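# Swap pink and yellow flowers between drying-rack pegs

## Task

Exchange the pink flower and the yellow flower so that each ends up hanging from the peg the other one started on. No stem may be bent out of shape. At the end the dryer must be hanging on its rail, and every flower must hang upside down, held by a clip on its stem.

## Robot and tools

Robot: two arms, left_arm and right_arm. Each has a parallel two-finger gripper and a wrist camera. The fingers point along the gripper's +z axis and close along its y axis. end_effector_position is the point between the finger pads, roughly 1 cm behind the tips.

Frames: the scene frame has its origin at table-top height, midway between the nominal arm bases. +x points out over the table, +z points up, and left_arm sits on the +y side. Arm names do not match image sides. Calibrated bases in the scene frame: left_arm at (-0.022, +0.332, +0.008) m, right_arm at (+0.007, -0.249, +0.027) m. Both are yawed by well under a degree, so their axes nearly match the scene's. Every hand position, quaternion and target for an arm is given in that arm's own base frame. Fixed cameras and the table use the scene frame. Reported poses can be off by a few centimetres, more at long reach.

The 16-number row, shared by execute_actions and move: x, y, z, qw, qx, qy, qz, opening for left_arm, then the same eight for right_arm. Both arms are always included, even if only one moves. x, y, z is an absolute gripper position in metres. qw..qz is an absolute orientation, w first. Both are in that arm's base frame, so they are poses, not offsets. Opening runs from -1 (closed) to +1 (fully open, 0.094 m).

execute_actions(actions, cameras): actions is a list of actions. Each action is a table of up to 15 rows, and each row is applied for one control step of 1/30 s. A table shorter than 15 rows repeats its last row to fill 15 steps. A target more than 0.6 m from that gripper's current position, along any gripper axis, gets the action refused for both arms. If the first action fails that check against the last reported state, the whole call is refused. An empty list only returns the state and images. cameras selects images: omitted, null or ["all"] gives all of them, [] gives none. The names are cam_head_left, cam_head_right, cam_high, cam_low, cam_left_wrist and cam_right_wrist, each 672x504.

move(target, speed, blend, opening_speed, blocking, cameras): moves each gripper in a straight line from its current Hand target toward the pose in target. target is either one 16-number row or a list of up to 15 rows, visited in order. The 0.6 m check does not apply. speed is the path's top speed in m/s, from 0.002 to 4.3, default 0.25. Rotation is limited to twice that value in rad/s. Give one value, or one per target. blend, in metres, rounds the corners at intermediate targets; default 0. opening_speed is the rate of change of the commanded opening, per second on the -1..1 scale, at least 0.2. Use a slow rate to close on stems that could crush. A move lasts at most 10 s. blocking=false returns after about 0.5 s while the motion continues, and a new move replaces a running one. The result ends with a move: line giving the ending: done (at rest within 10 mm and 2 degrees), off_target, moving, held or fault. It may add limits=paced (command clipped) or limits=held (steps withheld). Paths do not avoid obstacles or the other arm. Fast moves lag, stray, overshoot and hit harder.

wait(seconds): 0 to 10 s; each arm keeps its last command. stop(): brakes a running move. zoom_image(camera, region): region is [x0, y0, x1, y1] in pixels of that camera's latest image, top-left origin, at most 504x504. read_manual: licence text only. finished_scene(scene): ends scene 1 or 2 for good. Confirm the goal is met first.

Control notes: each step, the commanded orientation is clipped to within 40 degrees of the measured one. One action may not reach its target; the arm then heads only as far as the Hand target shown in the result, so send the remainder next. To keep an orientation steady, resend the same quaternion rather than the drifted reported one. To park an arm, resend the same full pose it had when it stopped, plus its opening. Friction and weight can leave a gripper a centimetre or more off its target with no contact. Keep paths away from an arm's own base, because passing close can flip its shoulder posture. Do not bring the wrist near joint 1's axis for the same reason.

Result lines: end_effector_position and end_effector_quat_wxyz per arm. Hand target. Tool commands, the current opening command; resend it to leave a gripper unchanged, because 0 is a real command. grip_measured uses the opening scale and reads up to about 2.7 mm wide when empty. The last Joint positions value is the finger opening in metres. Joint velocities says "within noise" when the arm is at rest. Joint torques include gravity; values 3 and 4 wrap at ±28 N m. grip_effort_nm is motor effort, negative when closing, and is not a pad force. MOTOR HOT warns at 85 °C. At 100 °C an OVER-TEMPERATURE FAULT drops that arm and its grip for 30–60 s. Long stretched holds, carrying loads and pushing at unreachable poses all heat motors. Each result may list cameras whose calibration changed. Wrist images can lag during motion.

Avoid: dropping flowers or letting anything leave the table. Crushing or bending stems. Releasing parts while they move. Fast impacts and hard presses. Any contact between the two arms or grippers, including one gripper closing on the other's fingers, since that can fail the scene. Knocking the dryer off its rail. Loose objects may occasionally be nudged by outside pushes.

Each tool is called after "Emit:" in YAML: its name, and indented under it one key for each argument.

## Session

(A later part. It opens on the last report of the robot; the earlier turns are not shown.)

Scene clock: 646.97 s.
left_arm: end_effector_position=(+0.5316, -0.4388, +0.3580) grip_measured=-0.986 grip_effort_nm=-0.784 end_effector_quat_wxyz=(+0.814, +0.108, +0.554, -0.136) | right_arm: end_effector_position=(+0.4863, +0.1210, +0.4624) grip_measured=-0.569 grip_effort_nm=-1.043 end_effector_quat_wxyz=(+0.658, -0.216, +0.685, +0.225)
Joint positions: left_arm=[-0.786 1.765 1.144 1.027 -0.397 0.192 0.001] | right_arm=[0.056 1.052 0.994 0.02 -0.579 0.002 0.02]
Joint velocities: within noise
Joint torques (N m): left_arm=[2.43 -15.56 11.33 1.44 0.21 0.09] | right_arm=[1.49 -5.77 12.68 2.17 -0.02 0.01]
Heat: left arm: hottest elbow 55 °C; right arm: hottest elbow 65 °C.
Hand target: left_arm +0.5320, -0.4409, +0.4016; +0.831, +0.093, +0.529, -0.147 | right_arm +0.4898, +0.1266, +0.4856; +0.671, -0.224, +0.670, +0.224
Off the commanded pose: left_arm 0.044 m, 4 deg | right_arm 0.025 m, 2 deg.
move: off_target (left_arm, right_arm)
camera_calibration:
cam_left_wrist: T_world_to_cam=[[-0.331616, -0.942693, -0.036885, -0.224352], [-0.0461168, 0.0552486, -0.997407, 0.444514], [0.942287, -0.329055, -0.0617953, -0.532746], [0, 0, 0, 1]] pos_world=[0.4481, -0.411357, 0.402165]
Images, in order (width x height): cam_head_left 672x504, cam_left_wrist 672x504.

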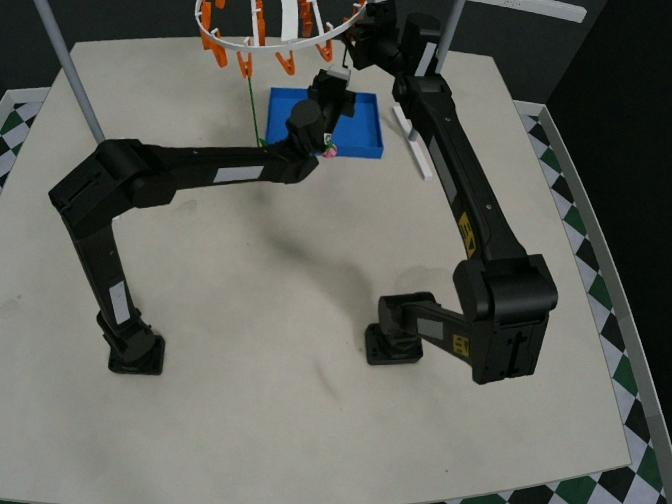

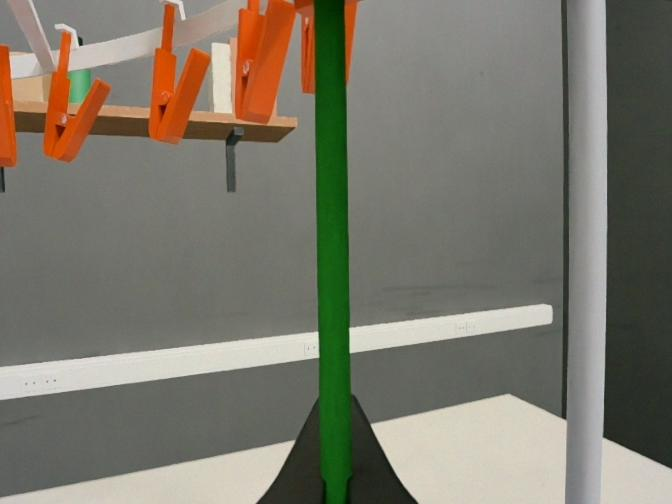

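Lips now visible at the top.

Emit:
zoom_image:
  camera: "cam_left_wrist"
  region: [270, 0, 390, 60]

Scaled by 4.200 from the camera's 672x504 image, which has a finer 960x720 frame.

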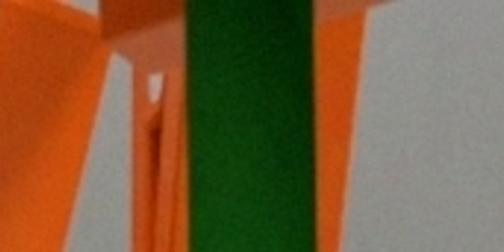

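Emit:
move:
  target: [0.5345,-0.443,0.412,0.8306,0.0933,0.5291,-0.1465,-1,0.491,0.127,0.486,0.6706,-0.2244,0.6706,0.2244,-0.7]
  speed: 0.05
  cameras: ["cam_left_wrist"]

Emit:
zoom_image:
  camera: "cam_left_wrist"
  region: [270, 0, 390, 90]

Scene clock: 651.00 s.
left_arm: end_effector_position=(+0.5321, -0.4393, +0.3583) grip_measured=-0.986 grip_effort_nm=-0.779 end_effector_quat_wxyz=(+0.810, +0.112, +0.559, -0.133) | right_arm: end_effector_position=(+0.4863, +0.1210, +0.4624) grip_measured=-0.569 grip_effort_nm=-1.033 end_effector_quat_wxyz=(+0.658, -0.216, +0.685, +0.225)
Joint positions: left_arm=[-0.786 1.757 1.145 1.001 -0.397 0.192 0.001] | right_arm=[0.056 1.052 0.994 0.02 -0.579 0.002 0.02]
Joint velocities: within noise
Joint torques (N m): left_arm=[2.49 -16.03 11.86 1.51 0.2 0.09] | right_arm=[1.61 -5.95 12.74 2.14 -0.02 0.03]
Heat: left arm: hottest elbow 56 °C; right arm: hottest elbow 65 °C.
Hand target: left_arm +0.5312, -0.4402, +0.4111; +0.831, +0.093, +0.529, -0.146 | right_arm +0.4898, +0.1266, +0.4856; +0.671, -0.224, +0.670, +0.224
Off the commanded pose: left_arm 0.054 m, 5 deg | right_arm 0.025 m, 2 deg.
move: off_target (left_arm, right_arm)
camera_calibration:
cam_left_wrist: T_world_to_cam=[[-0.332125, -0.942195, -0.0442909, -0.221474], [-0.0582351, 0.0673496, -0.996028, 0.456107], [0.941436, -0.328227, -0.0772373, -0.526947], [0, 0, 0, 1]] pos_world=[0.449091, -0.412348, 0.403786]
Images, in order (width x height): cam_left_wrist 672x504.

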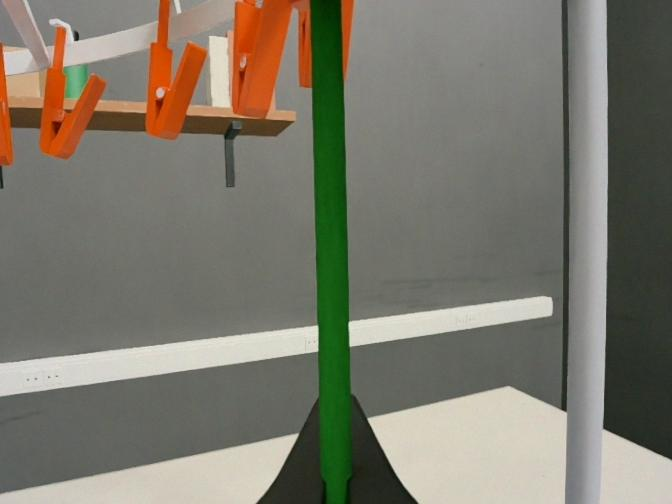

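Scaled by 4.200 from the camera's 672x504 image, which has a finer 960x720 frame.

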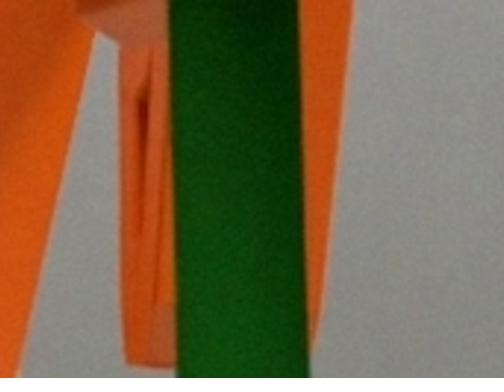

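Emit:
move:
  target: [0.5345,-0.443,0.396,0.8306,0.0933,0.5291,-0.1465,-1,0.491,0.127,0.486,0.6706,-0.2244,0.6706,0.2244,-0.7]
  speed: 0.05

Emit:
zoom_image:
  camera: "cam_left_wrist"
  region: [250, 0, 430, 100]

Emit:
zoom_image:
  camera: "cam_low"
  region: [250, 130, 310, 190]

Emit:
zoom_image:
  camera: "cam_right_wrist"
  region: [250, 370, 430, 504]

Emit:
zoom_image:
  camera: "cam_high"
  region: [300, 160, 370, 230]

Scene clock: 657.37 s.
left_arm: end_effector_position=(+0.5320, -0.4392, +0.3590) grip_measured=-0.986 grip_effort_nm=-0.789 end_effector_quat_wxyz=(+0.811, +0.112, +0.558, -0.133) | right_arm: end_effector_position=(+0.4863, +0.1210, +0.4624) grip_measured=-0.569 grip_effort_nm=-1.038 end_effector_quat_wxyz=(+0.658, -0.216, +0.685, +0.225)
Joint positions: left_arm=[-0.786 1.757 1.145 1.003 -0.397 0.192 0.001] | right_arm=[0.056 1.052 0.994 0.02 -0.579 0.002 0.02]
Joint velocities: within noise
Joint torques (N m): left_arm=[2.49 -14.1 10.97 2.97 0.21 0.09] | right_arm=[1.38 -5.77 12.7 2.15 -0.02 0]
Heat: left arm: hottest elbow 58 °C; right arm: hottest elbow 65 °C.
Hand target: left_arm +0.5326, -0.4414, +0.3955; +0.831, +0.093, +0.529, -0.147 | right_arm +0.4898, +0.1266, +0.4856; +0.671, -0.224, +0.670, +0.224
Off the commanded pose: left_arm 0.037 m, 5 deg | right_arm 0.025 m, 2 deg.
move: off_target (left_arm, right_arm)
camera_calibration:
cam_left_wrist: T_world_to_cam=[[-0.332024, -0.942284, -0.0431293, -0.221883], [-0.0562729, 0.0654286, -0.996269, 0.455001], [0.941591, -0.328358, -0.0747489, -0.527786], [0, 0, 0, 1]] pos_world=[0.448892, -0.41215, 0.404283]
cam_right_wrist: T_world_to_cam=[[0.597408, -0.801807, -0.0144391, -0.187924], [-0.364114, -0.255163, -0.895719, 0.663317], [0.71451, 0.540368, -0.444386, -0.120474], [0, 0, 0, 1]] pos_world=[0.43987, 0.0836755, 0.537895]

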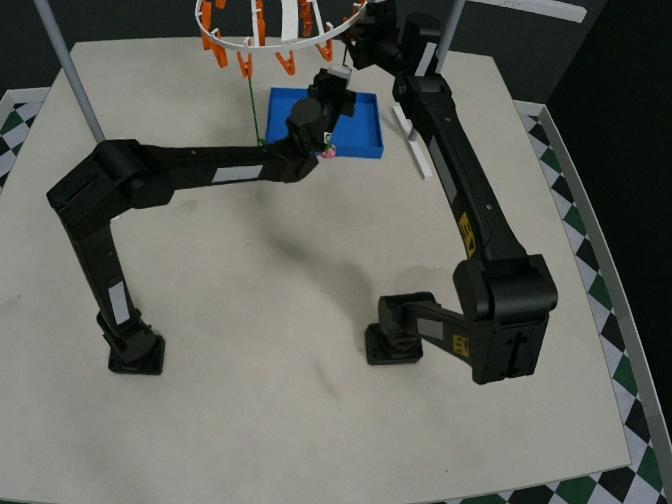

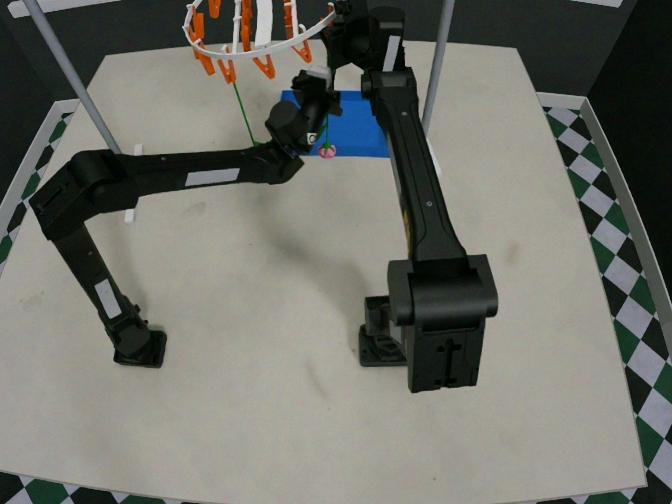

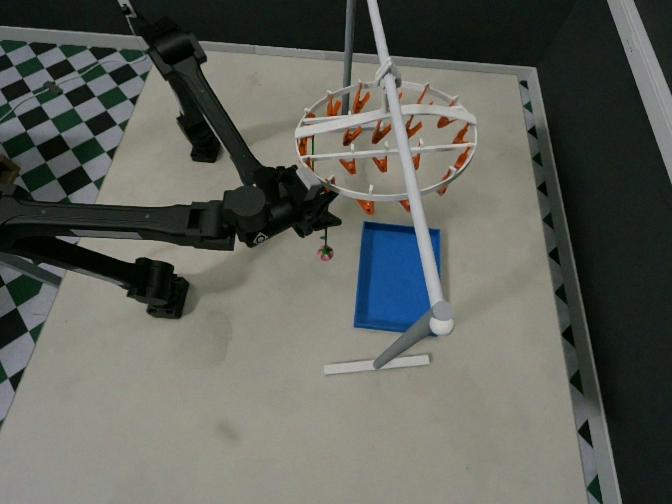

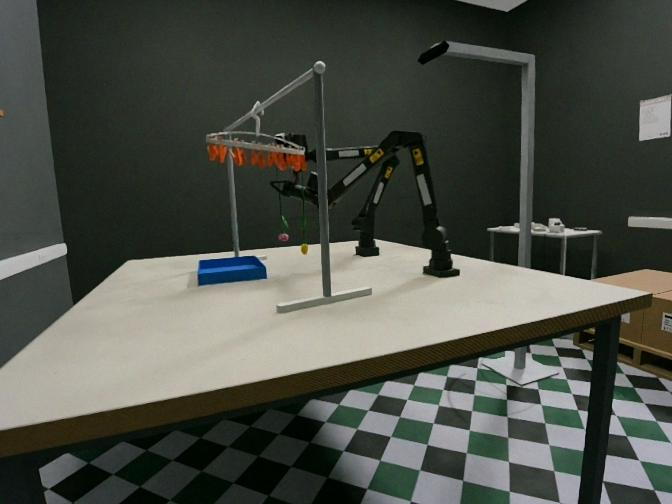

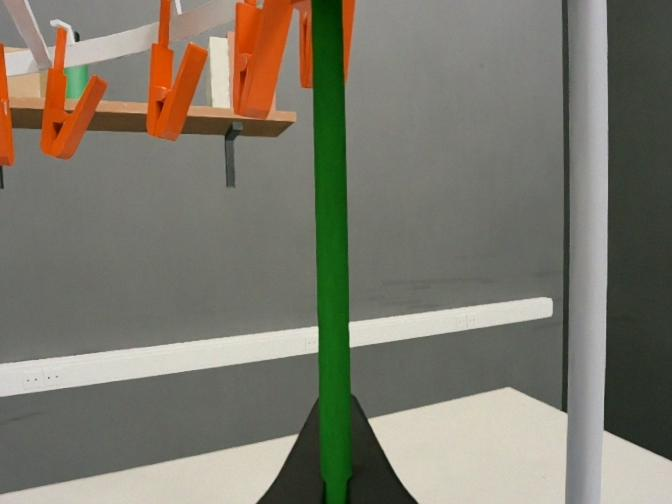

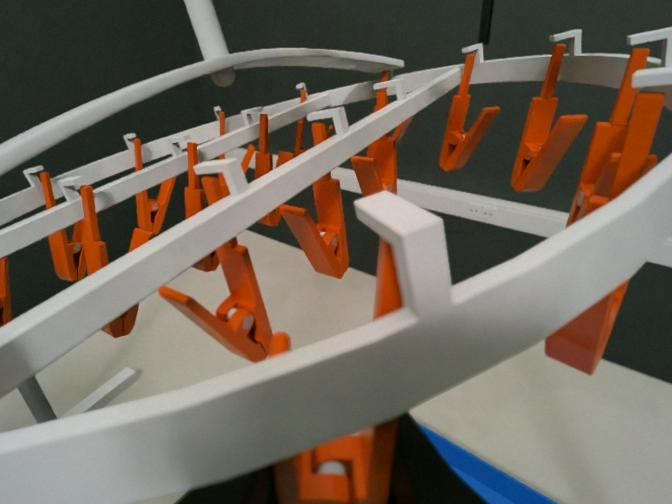

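Scaled by 2.800 from the camera's 672x504 image, which has a finer 960x720 frame.

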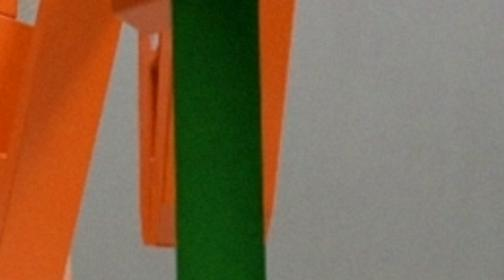

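Scaled by 8.400 from the camera's 672x504 image, which has a finer 960x720 frame.

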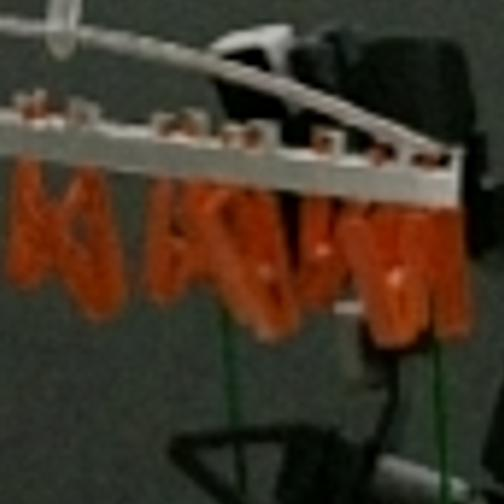

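Scaled by 2.800 from the camera's 672x504 image, which has a finer 960x720 frame.

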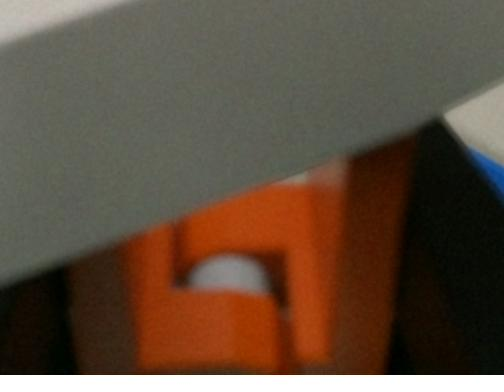

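Scaled by 7.200 from the camera's 672x504 image, which has a finer 960x720 frame.

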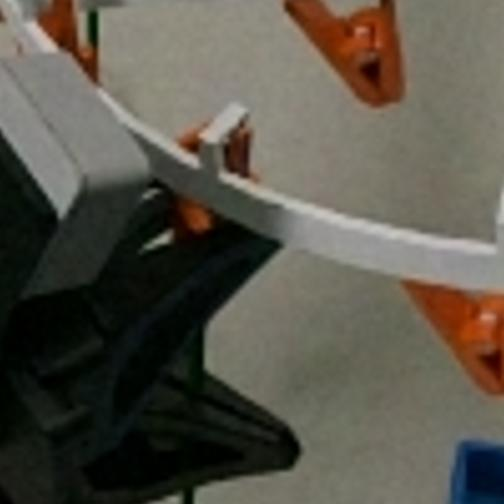

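Emit:
move:
  target: [0.5345,-0.443,0.396,0.8306,0.0933,0.5291,-0.1465,-1,0.491,0.127,0.486,0.6706,-0.2244,0.6706,0.2244,0.25]
  opening_speed: 0.5

Emit:
zoom_image:
  camera: "cam_left_wrist"
  region: [250, 0, 430, 100]

Emit:
zoom_image:
  camera: "cam_low"
  region: [250, 130, 310, 190]

Emit:
zoom_image:
  camera: "cam_right_wrist"
  region: [250, 370, 430, 504]

Emit:
zoom_image:
  camera: "cam_head_left"
  region: [330, 10, 400, 90]

Scene clock: 662.63 s.
left_arm: end_effector_position=(+0.5315, -0.4387, +0.3606) grip_measured=-0.986 grip_effort_nm=-0.779 end_effector_quat_wxyz=(+0.813, +0.110, +0.556, -0.135) | right_arm: end_effector_position=(+0.4864, +0.1212, +0.4622) grip_measured=+0.248 grip_effort_nm=0.071 end_effector_quat_wxyz=(+0.658, -0.216, +0.685, +0.225)
Joint positions: left_arm=[-0.786 1.757 1.145 1.01 -0.397 0.192 0.001] | right_arm=[0.056 1.053 0.994 0.02 -0.579 0.002 0.059]
Joint velocities: within noise
Joint torques (N m): left_arm=[2.49 -14.15 11.02 2.66 0.21 0.09] | right_arm=[1.32 -5.83 12.66 2.11 -0.02 0.01]
Heat: left arm: hottest elbow 59 °C; right arm: hottest elbow 65 °C.
Hand target: left_arm +0.5327, -0.4415, +0.3955; +0.831, +0.093, +0.529, -0.147 | right_arm +0.4897, +0.1267, +0.4856; +0.671, -0.224, +0.670, +0.224
Off the commanded pose: left_arm 0.036 m, 4 deg | right_arm 0.025 m, 2 deg.
move: off_target (left_arm, right_arm)
camera_calibration:
cam_left_wrist: T_world_to_cam=[[-0.331752, -0.942526, -0.0398255, -0.222971], [-0.0509736, 0.0600645, -0.996892, 0.451673], [0.941989, -0.328691, -0.0679704, -0.529883], [0, 0, 0, 1]] pos_world=[0.448196, -0.411453, 0.405373]
cam_right_wrist: T_world_to_cam=[[0.59774, -0.801556, -0.014669, -0.187927], [-0.364368, -0.255329, -0.895569, 0.663396], [0.714103, 0.540662, -0.444681, -0.120457], [0, 0, 0, 1]] pos_world=[0.44007, 0.083876, 0.537795]

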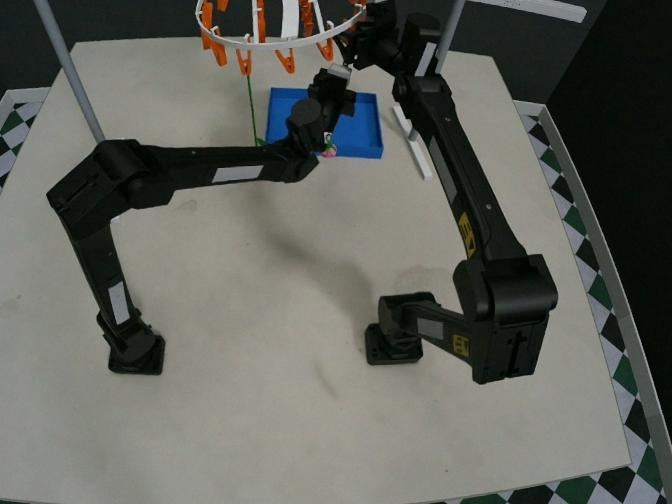

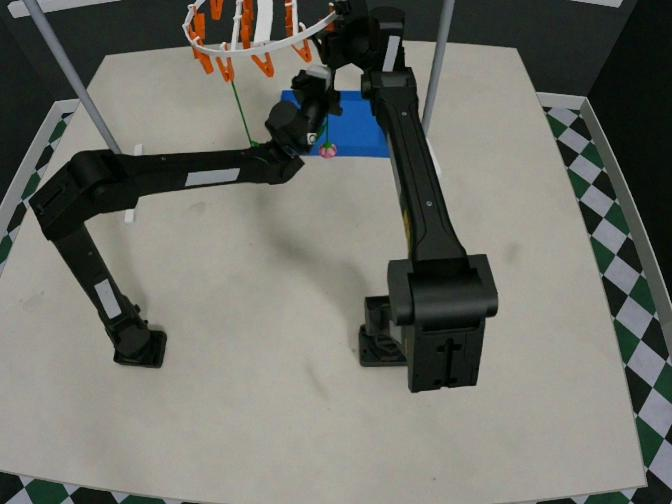

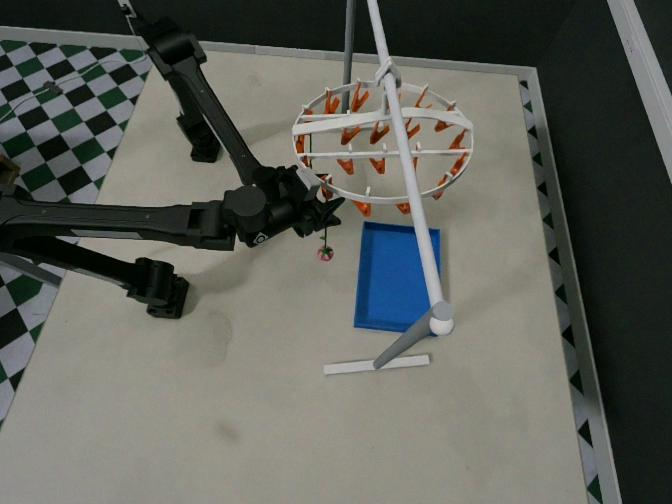

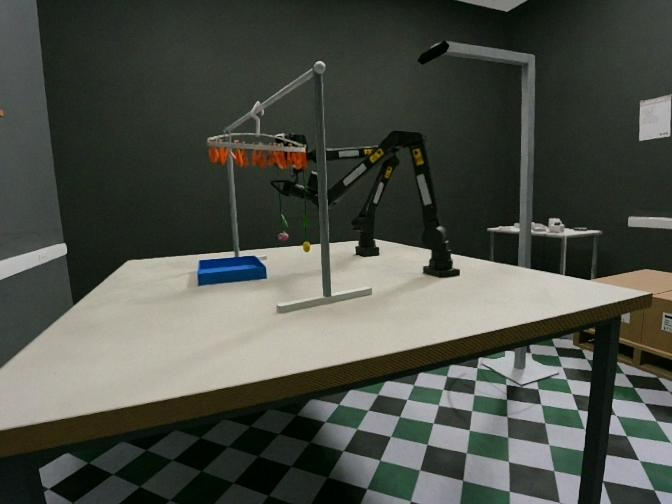

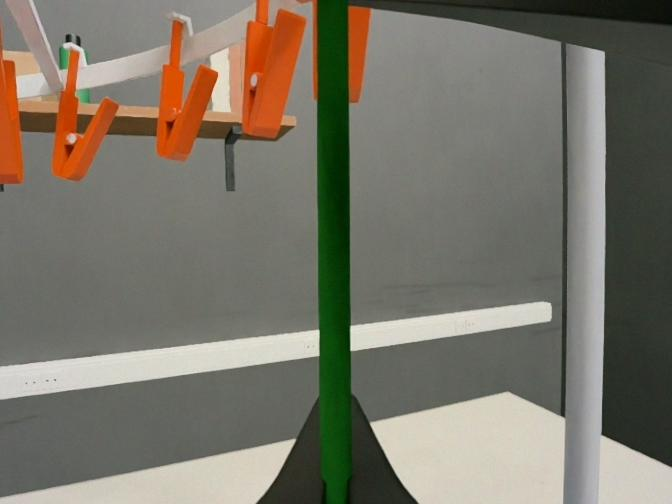

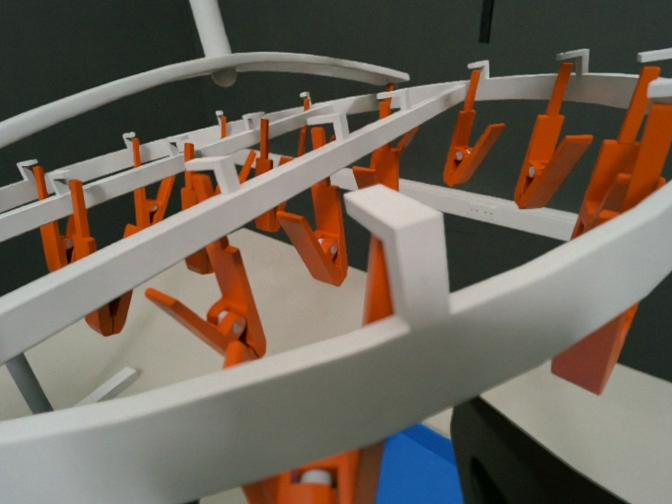

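Scaled by 2.800 from the camera's 672x504 image, which has a finer 960x720 frame.

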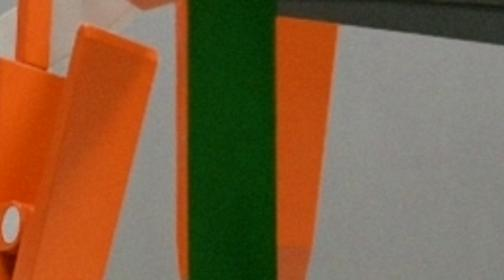

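Scaled by 8.400 from the camera's 672x504 image, which has a finer 960x720 frame.

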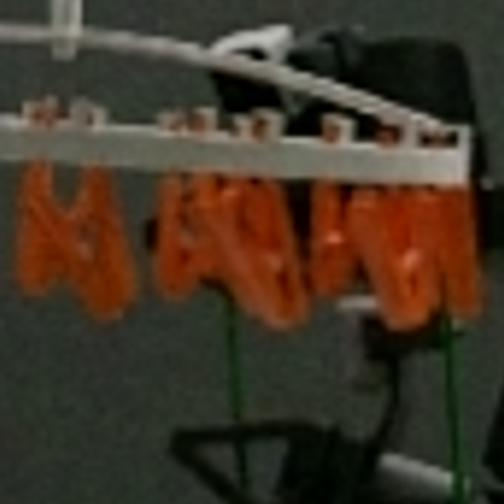

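Scaled by 2.800 from the camera's 672x504 image, which has a finer 960x720 frame.

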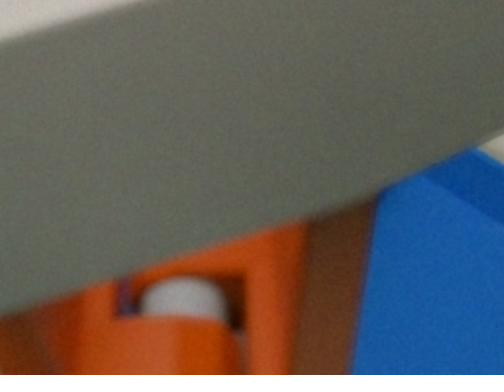

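Scaled by 6.300 from the camera's 672x504 image, which has a finer 960x720 frame.

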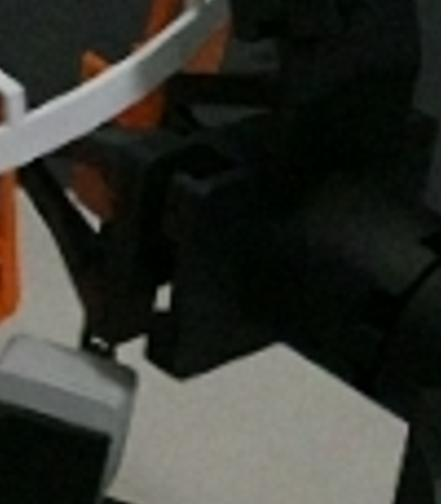

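Emit:
move:
  target:
    - [0.5345,-0.443,0.396,0.8306,0.0933,0.5291,-0.1465,-1,0.4,0.06,0.483,0.6706,-0.2244,0.6706,0.2244,0.25]
    - [0.5345,-0.443,0.396,0.8306,0.0933,0.5291,-0.1465,-1,0.28,0.05,0.455,0.6706,-0.2244,0.6706,0.2244,0.25]
  speed: 0.09

Emit:
zoom_image:
  camera: "cam_left_wrist"
  region: [250, 0, 430, 100]

Emit:
zoom_image:
  camera: "cam_head_left"
  region: [300, 0, 400, 90]

Emit:
zoom_image:
  camera: "cam_high"
  region: [280, 120, 380, 230]

Emit:
zoom_image:
  camera: "cam_low"
  region: [250, 130, 310, 190]

Scene clock: 670.67 s.
left_arm: end_effector_position=(+0.5311, -0.4384, +0.3618) grip_measured=-0.986 grip_effort_nm=-0.779 end_effector_quat_wxyz=(+0.814, +0.109, +0.554, -0.136) | right_arm: end_effector_position=(+0.2802, +0.0525, +0.4607) grip_measured=+0.249 grip_effort_nm=0.071 end_effector_quat_wxyz=(+0.673, -0.229, +0.666, +0.225)
Joint positions: left_arm=[-0.786 1.757 1.145 1.016 -0.397 0.192 0.001] | right_arm=[-0.344 0.451 0.721 -0.255 -0.998 0.002 0.059]
Joint velocities: within noise
Joint torques (N m): left_arm=[2.49 -14.1 11.03 2.41 0.21 0.09] | right_arm=[-0.26 2.96 8.12 1.33 -0.11 0]
Heat: left arm: hottest elbow 60 °C; right arm: hottest elbow 64 °C.
Hand target: left_arm +0.5327, -0.4415, +0.3956; +0.831, +0.093, +0.529, -0.147 | right_arm +0.2801, +0.0501, +0.4551; +0.671, -0.224, +0.670, +0.224
Off the commanded pose: left_arm 0.035 m, 4 deg | right_arm 0.006 m, 1 deg.
move: off_target (left_arm)
camera_calibration:
cam_left_wrist: T_world_to_cam=[[-0.331669, -0.942655, -0.0373709, -0.223633], [-0.0468922, 0.0560371, -0.997327, 0.448997], [0.94223, -0.32903, -0.062789, -0.531523], [0, 0, 0, 1]] pos_world=[0.447699, -0.410856, 0.406066]
cam_right_wrist: T_world_to_cam=[[0.612325, -0.790385, 0.0186806, -0.139842], [-0.312537, -0.263696, -0.912571, 0.56308], [0.726208, 0.552952, -0.408492, 0.0425962], [0, 0, 0, 1]] pos_world=[0.230678, 0.0143996, 0.533862]

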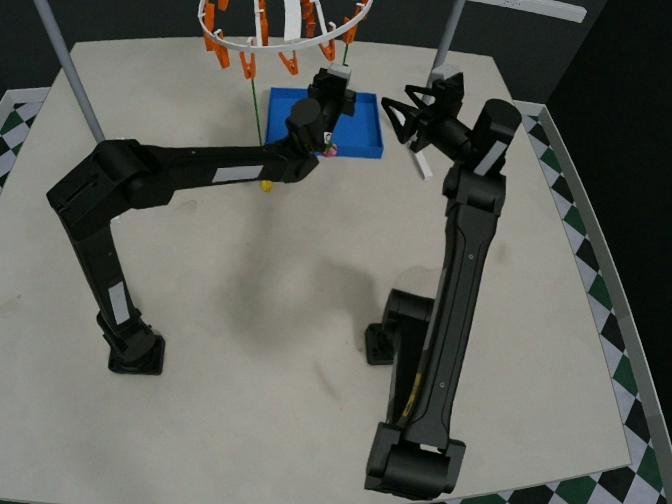

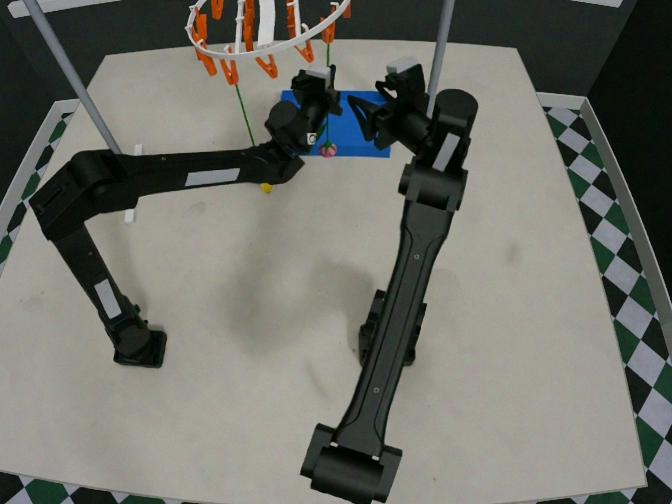

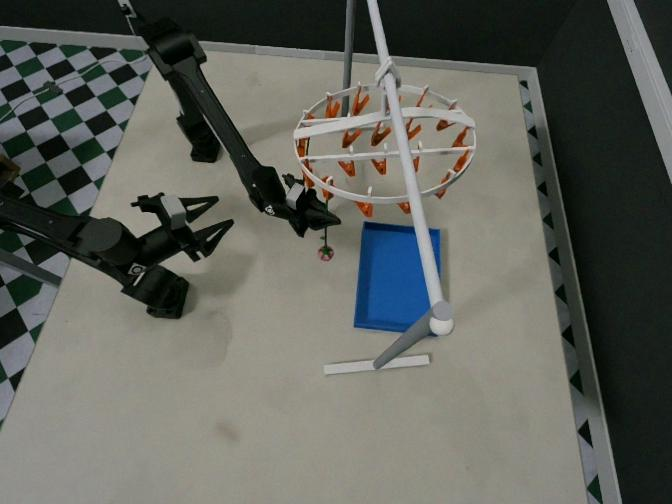

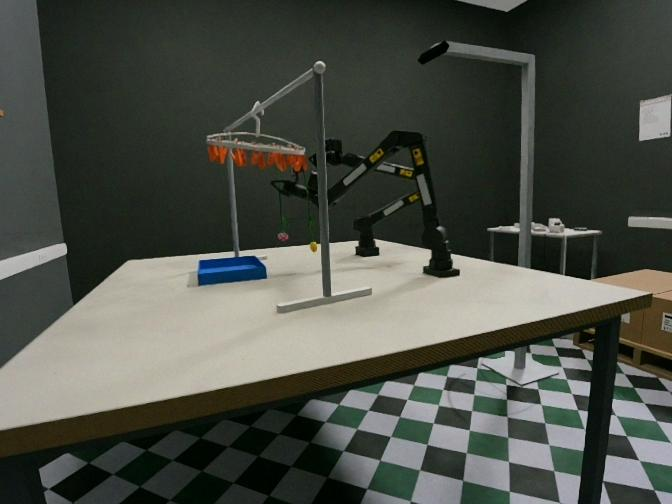

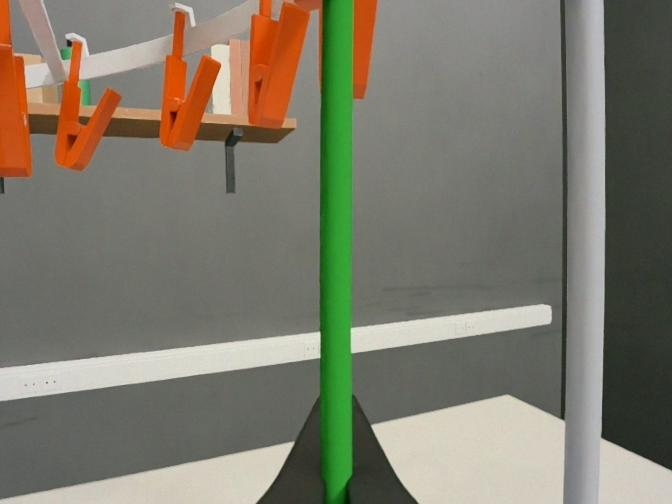

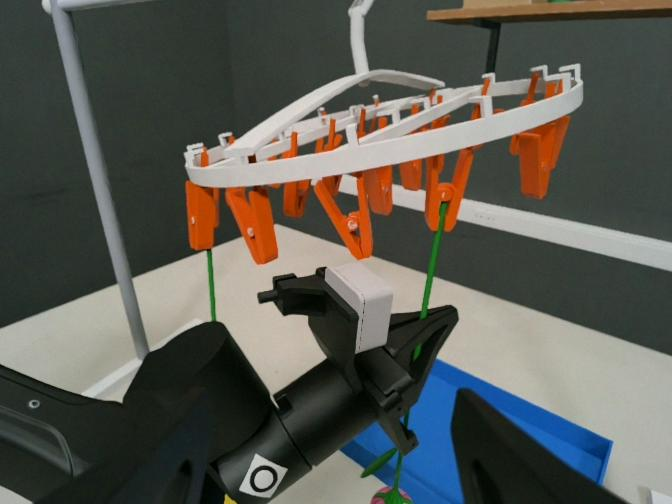

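Scaled by 2.800 from the camera's 672x504 image, which has a finer 960x720 frame.

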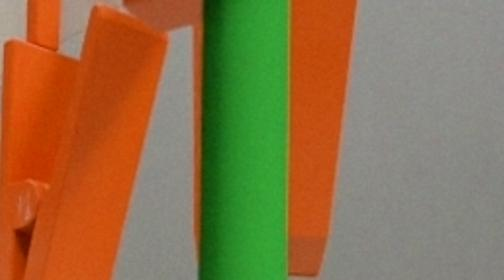

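Scaled by 5.040 from the camera's 672x504 image, which has a finer 960x720 frame.

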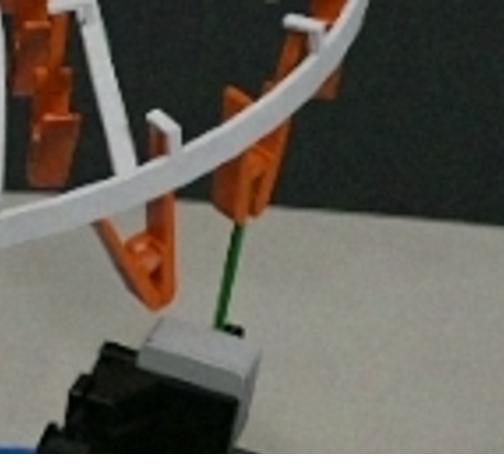

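Scaled by 4.582 from the camera's 672x504 image, which has a finer 960x720 frame.

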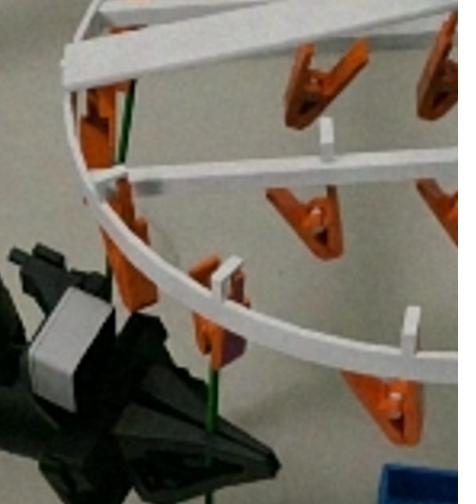

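Scaled by 8.400 from the camera's 672x504 image, which has a finer 960x720 frame.

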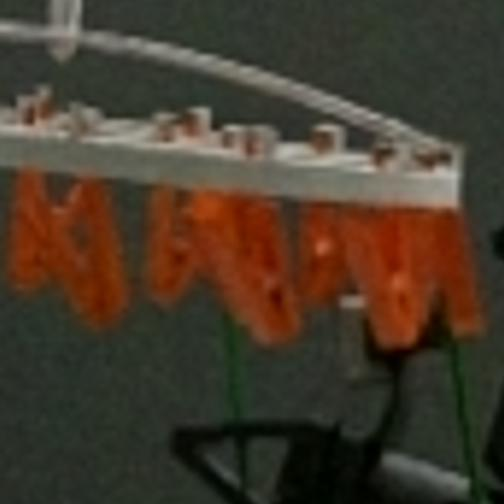

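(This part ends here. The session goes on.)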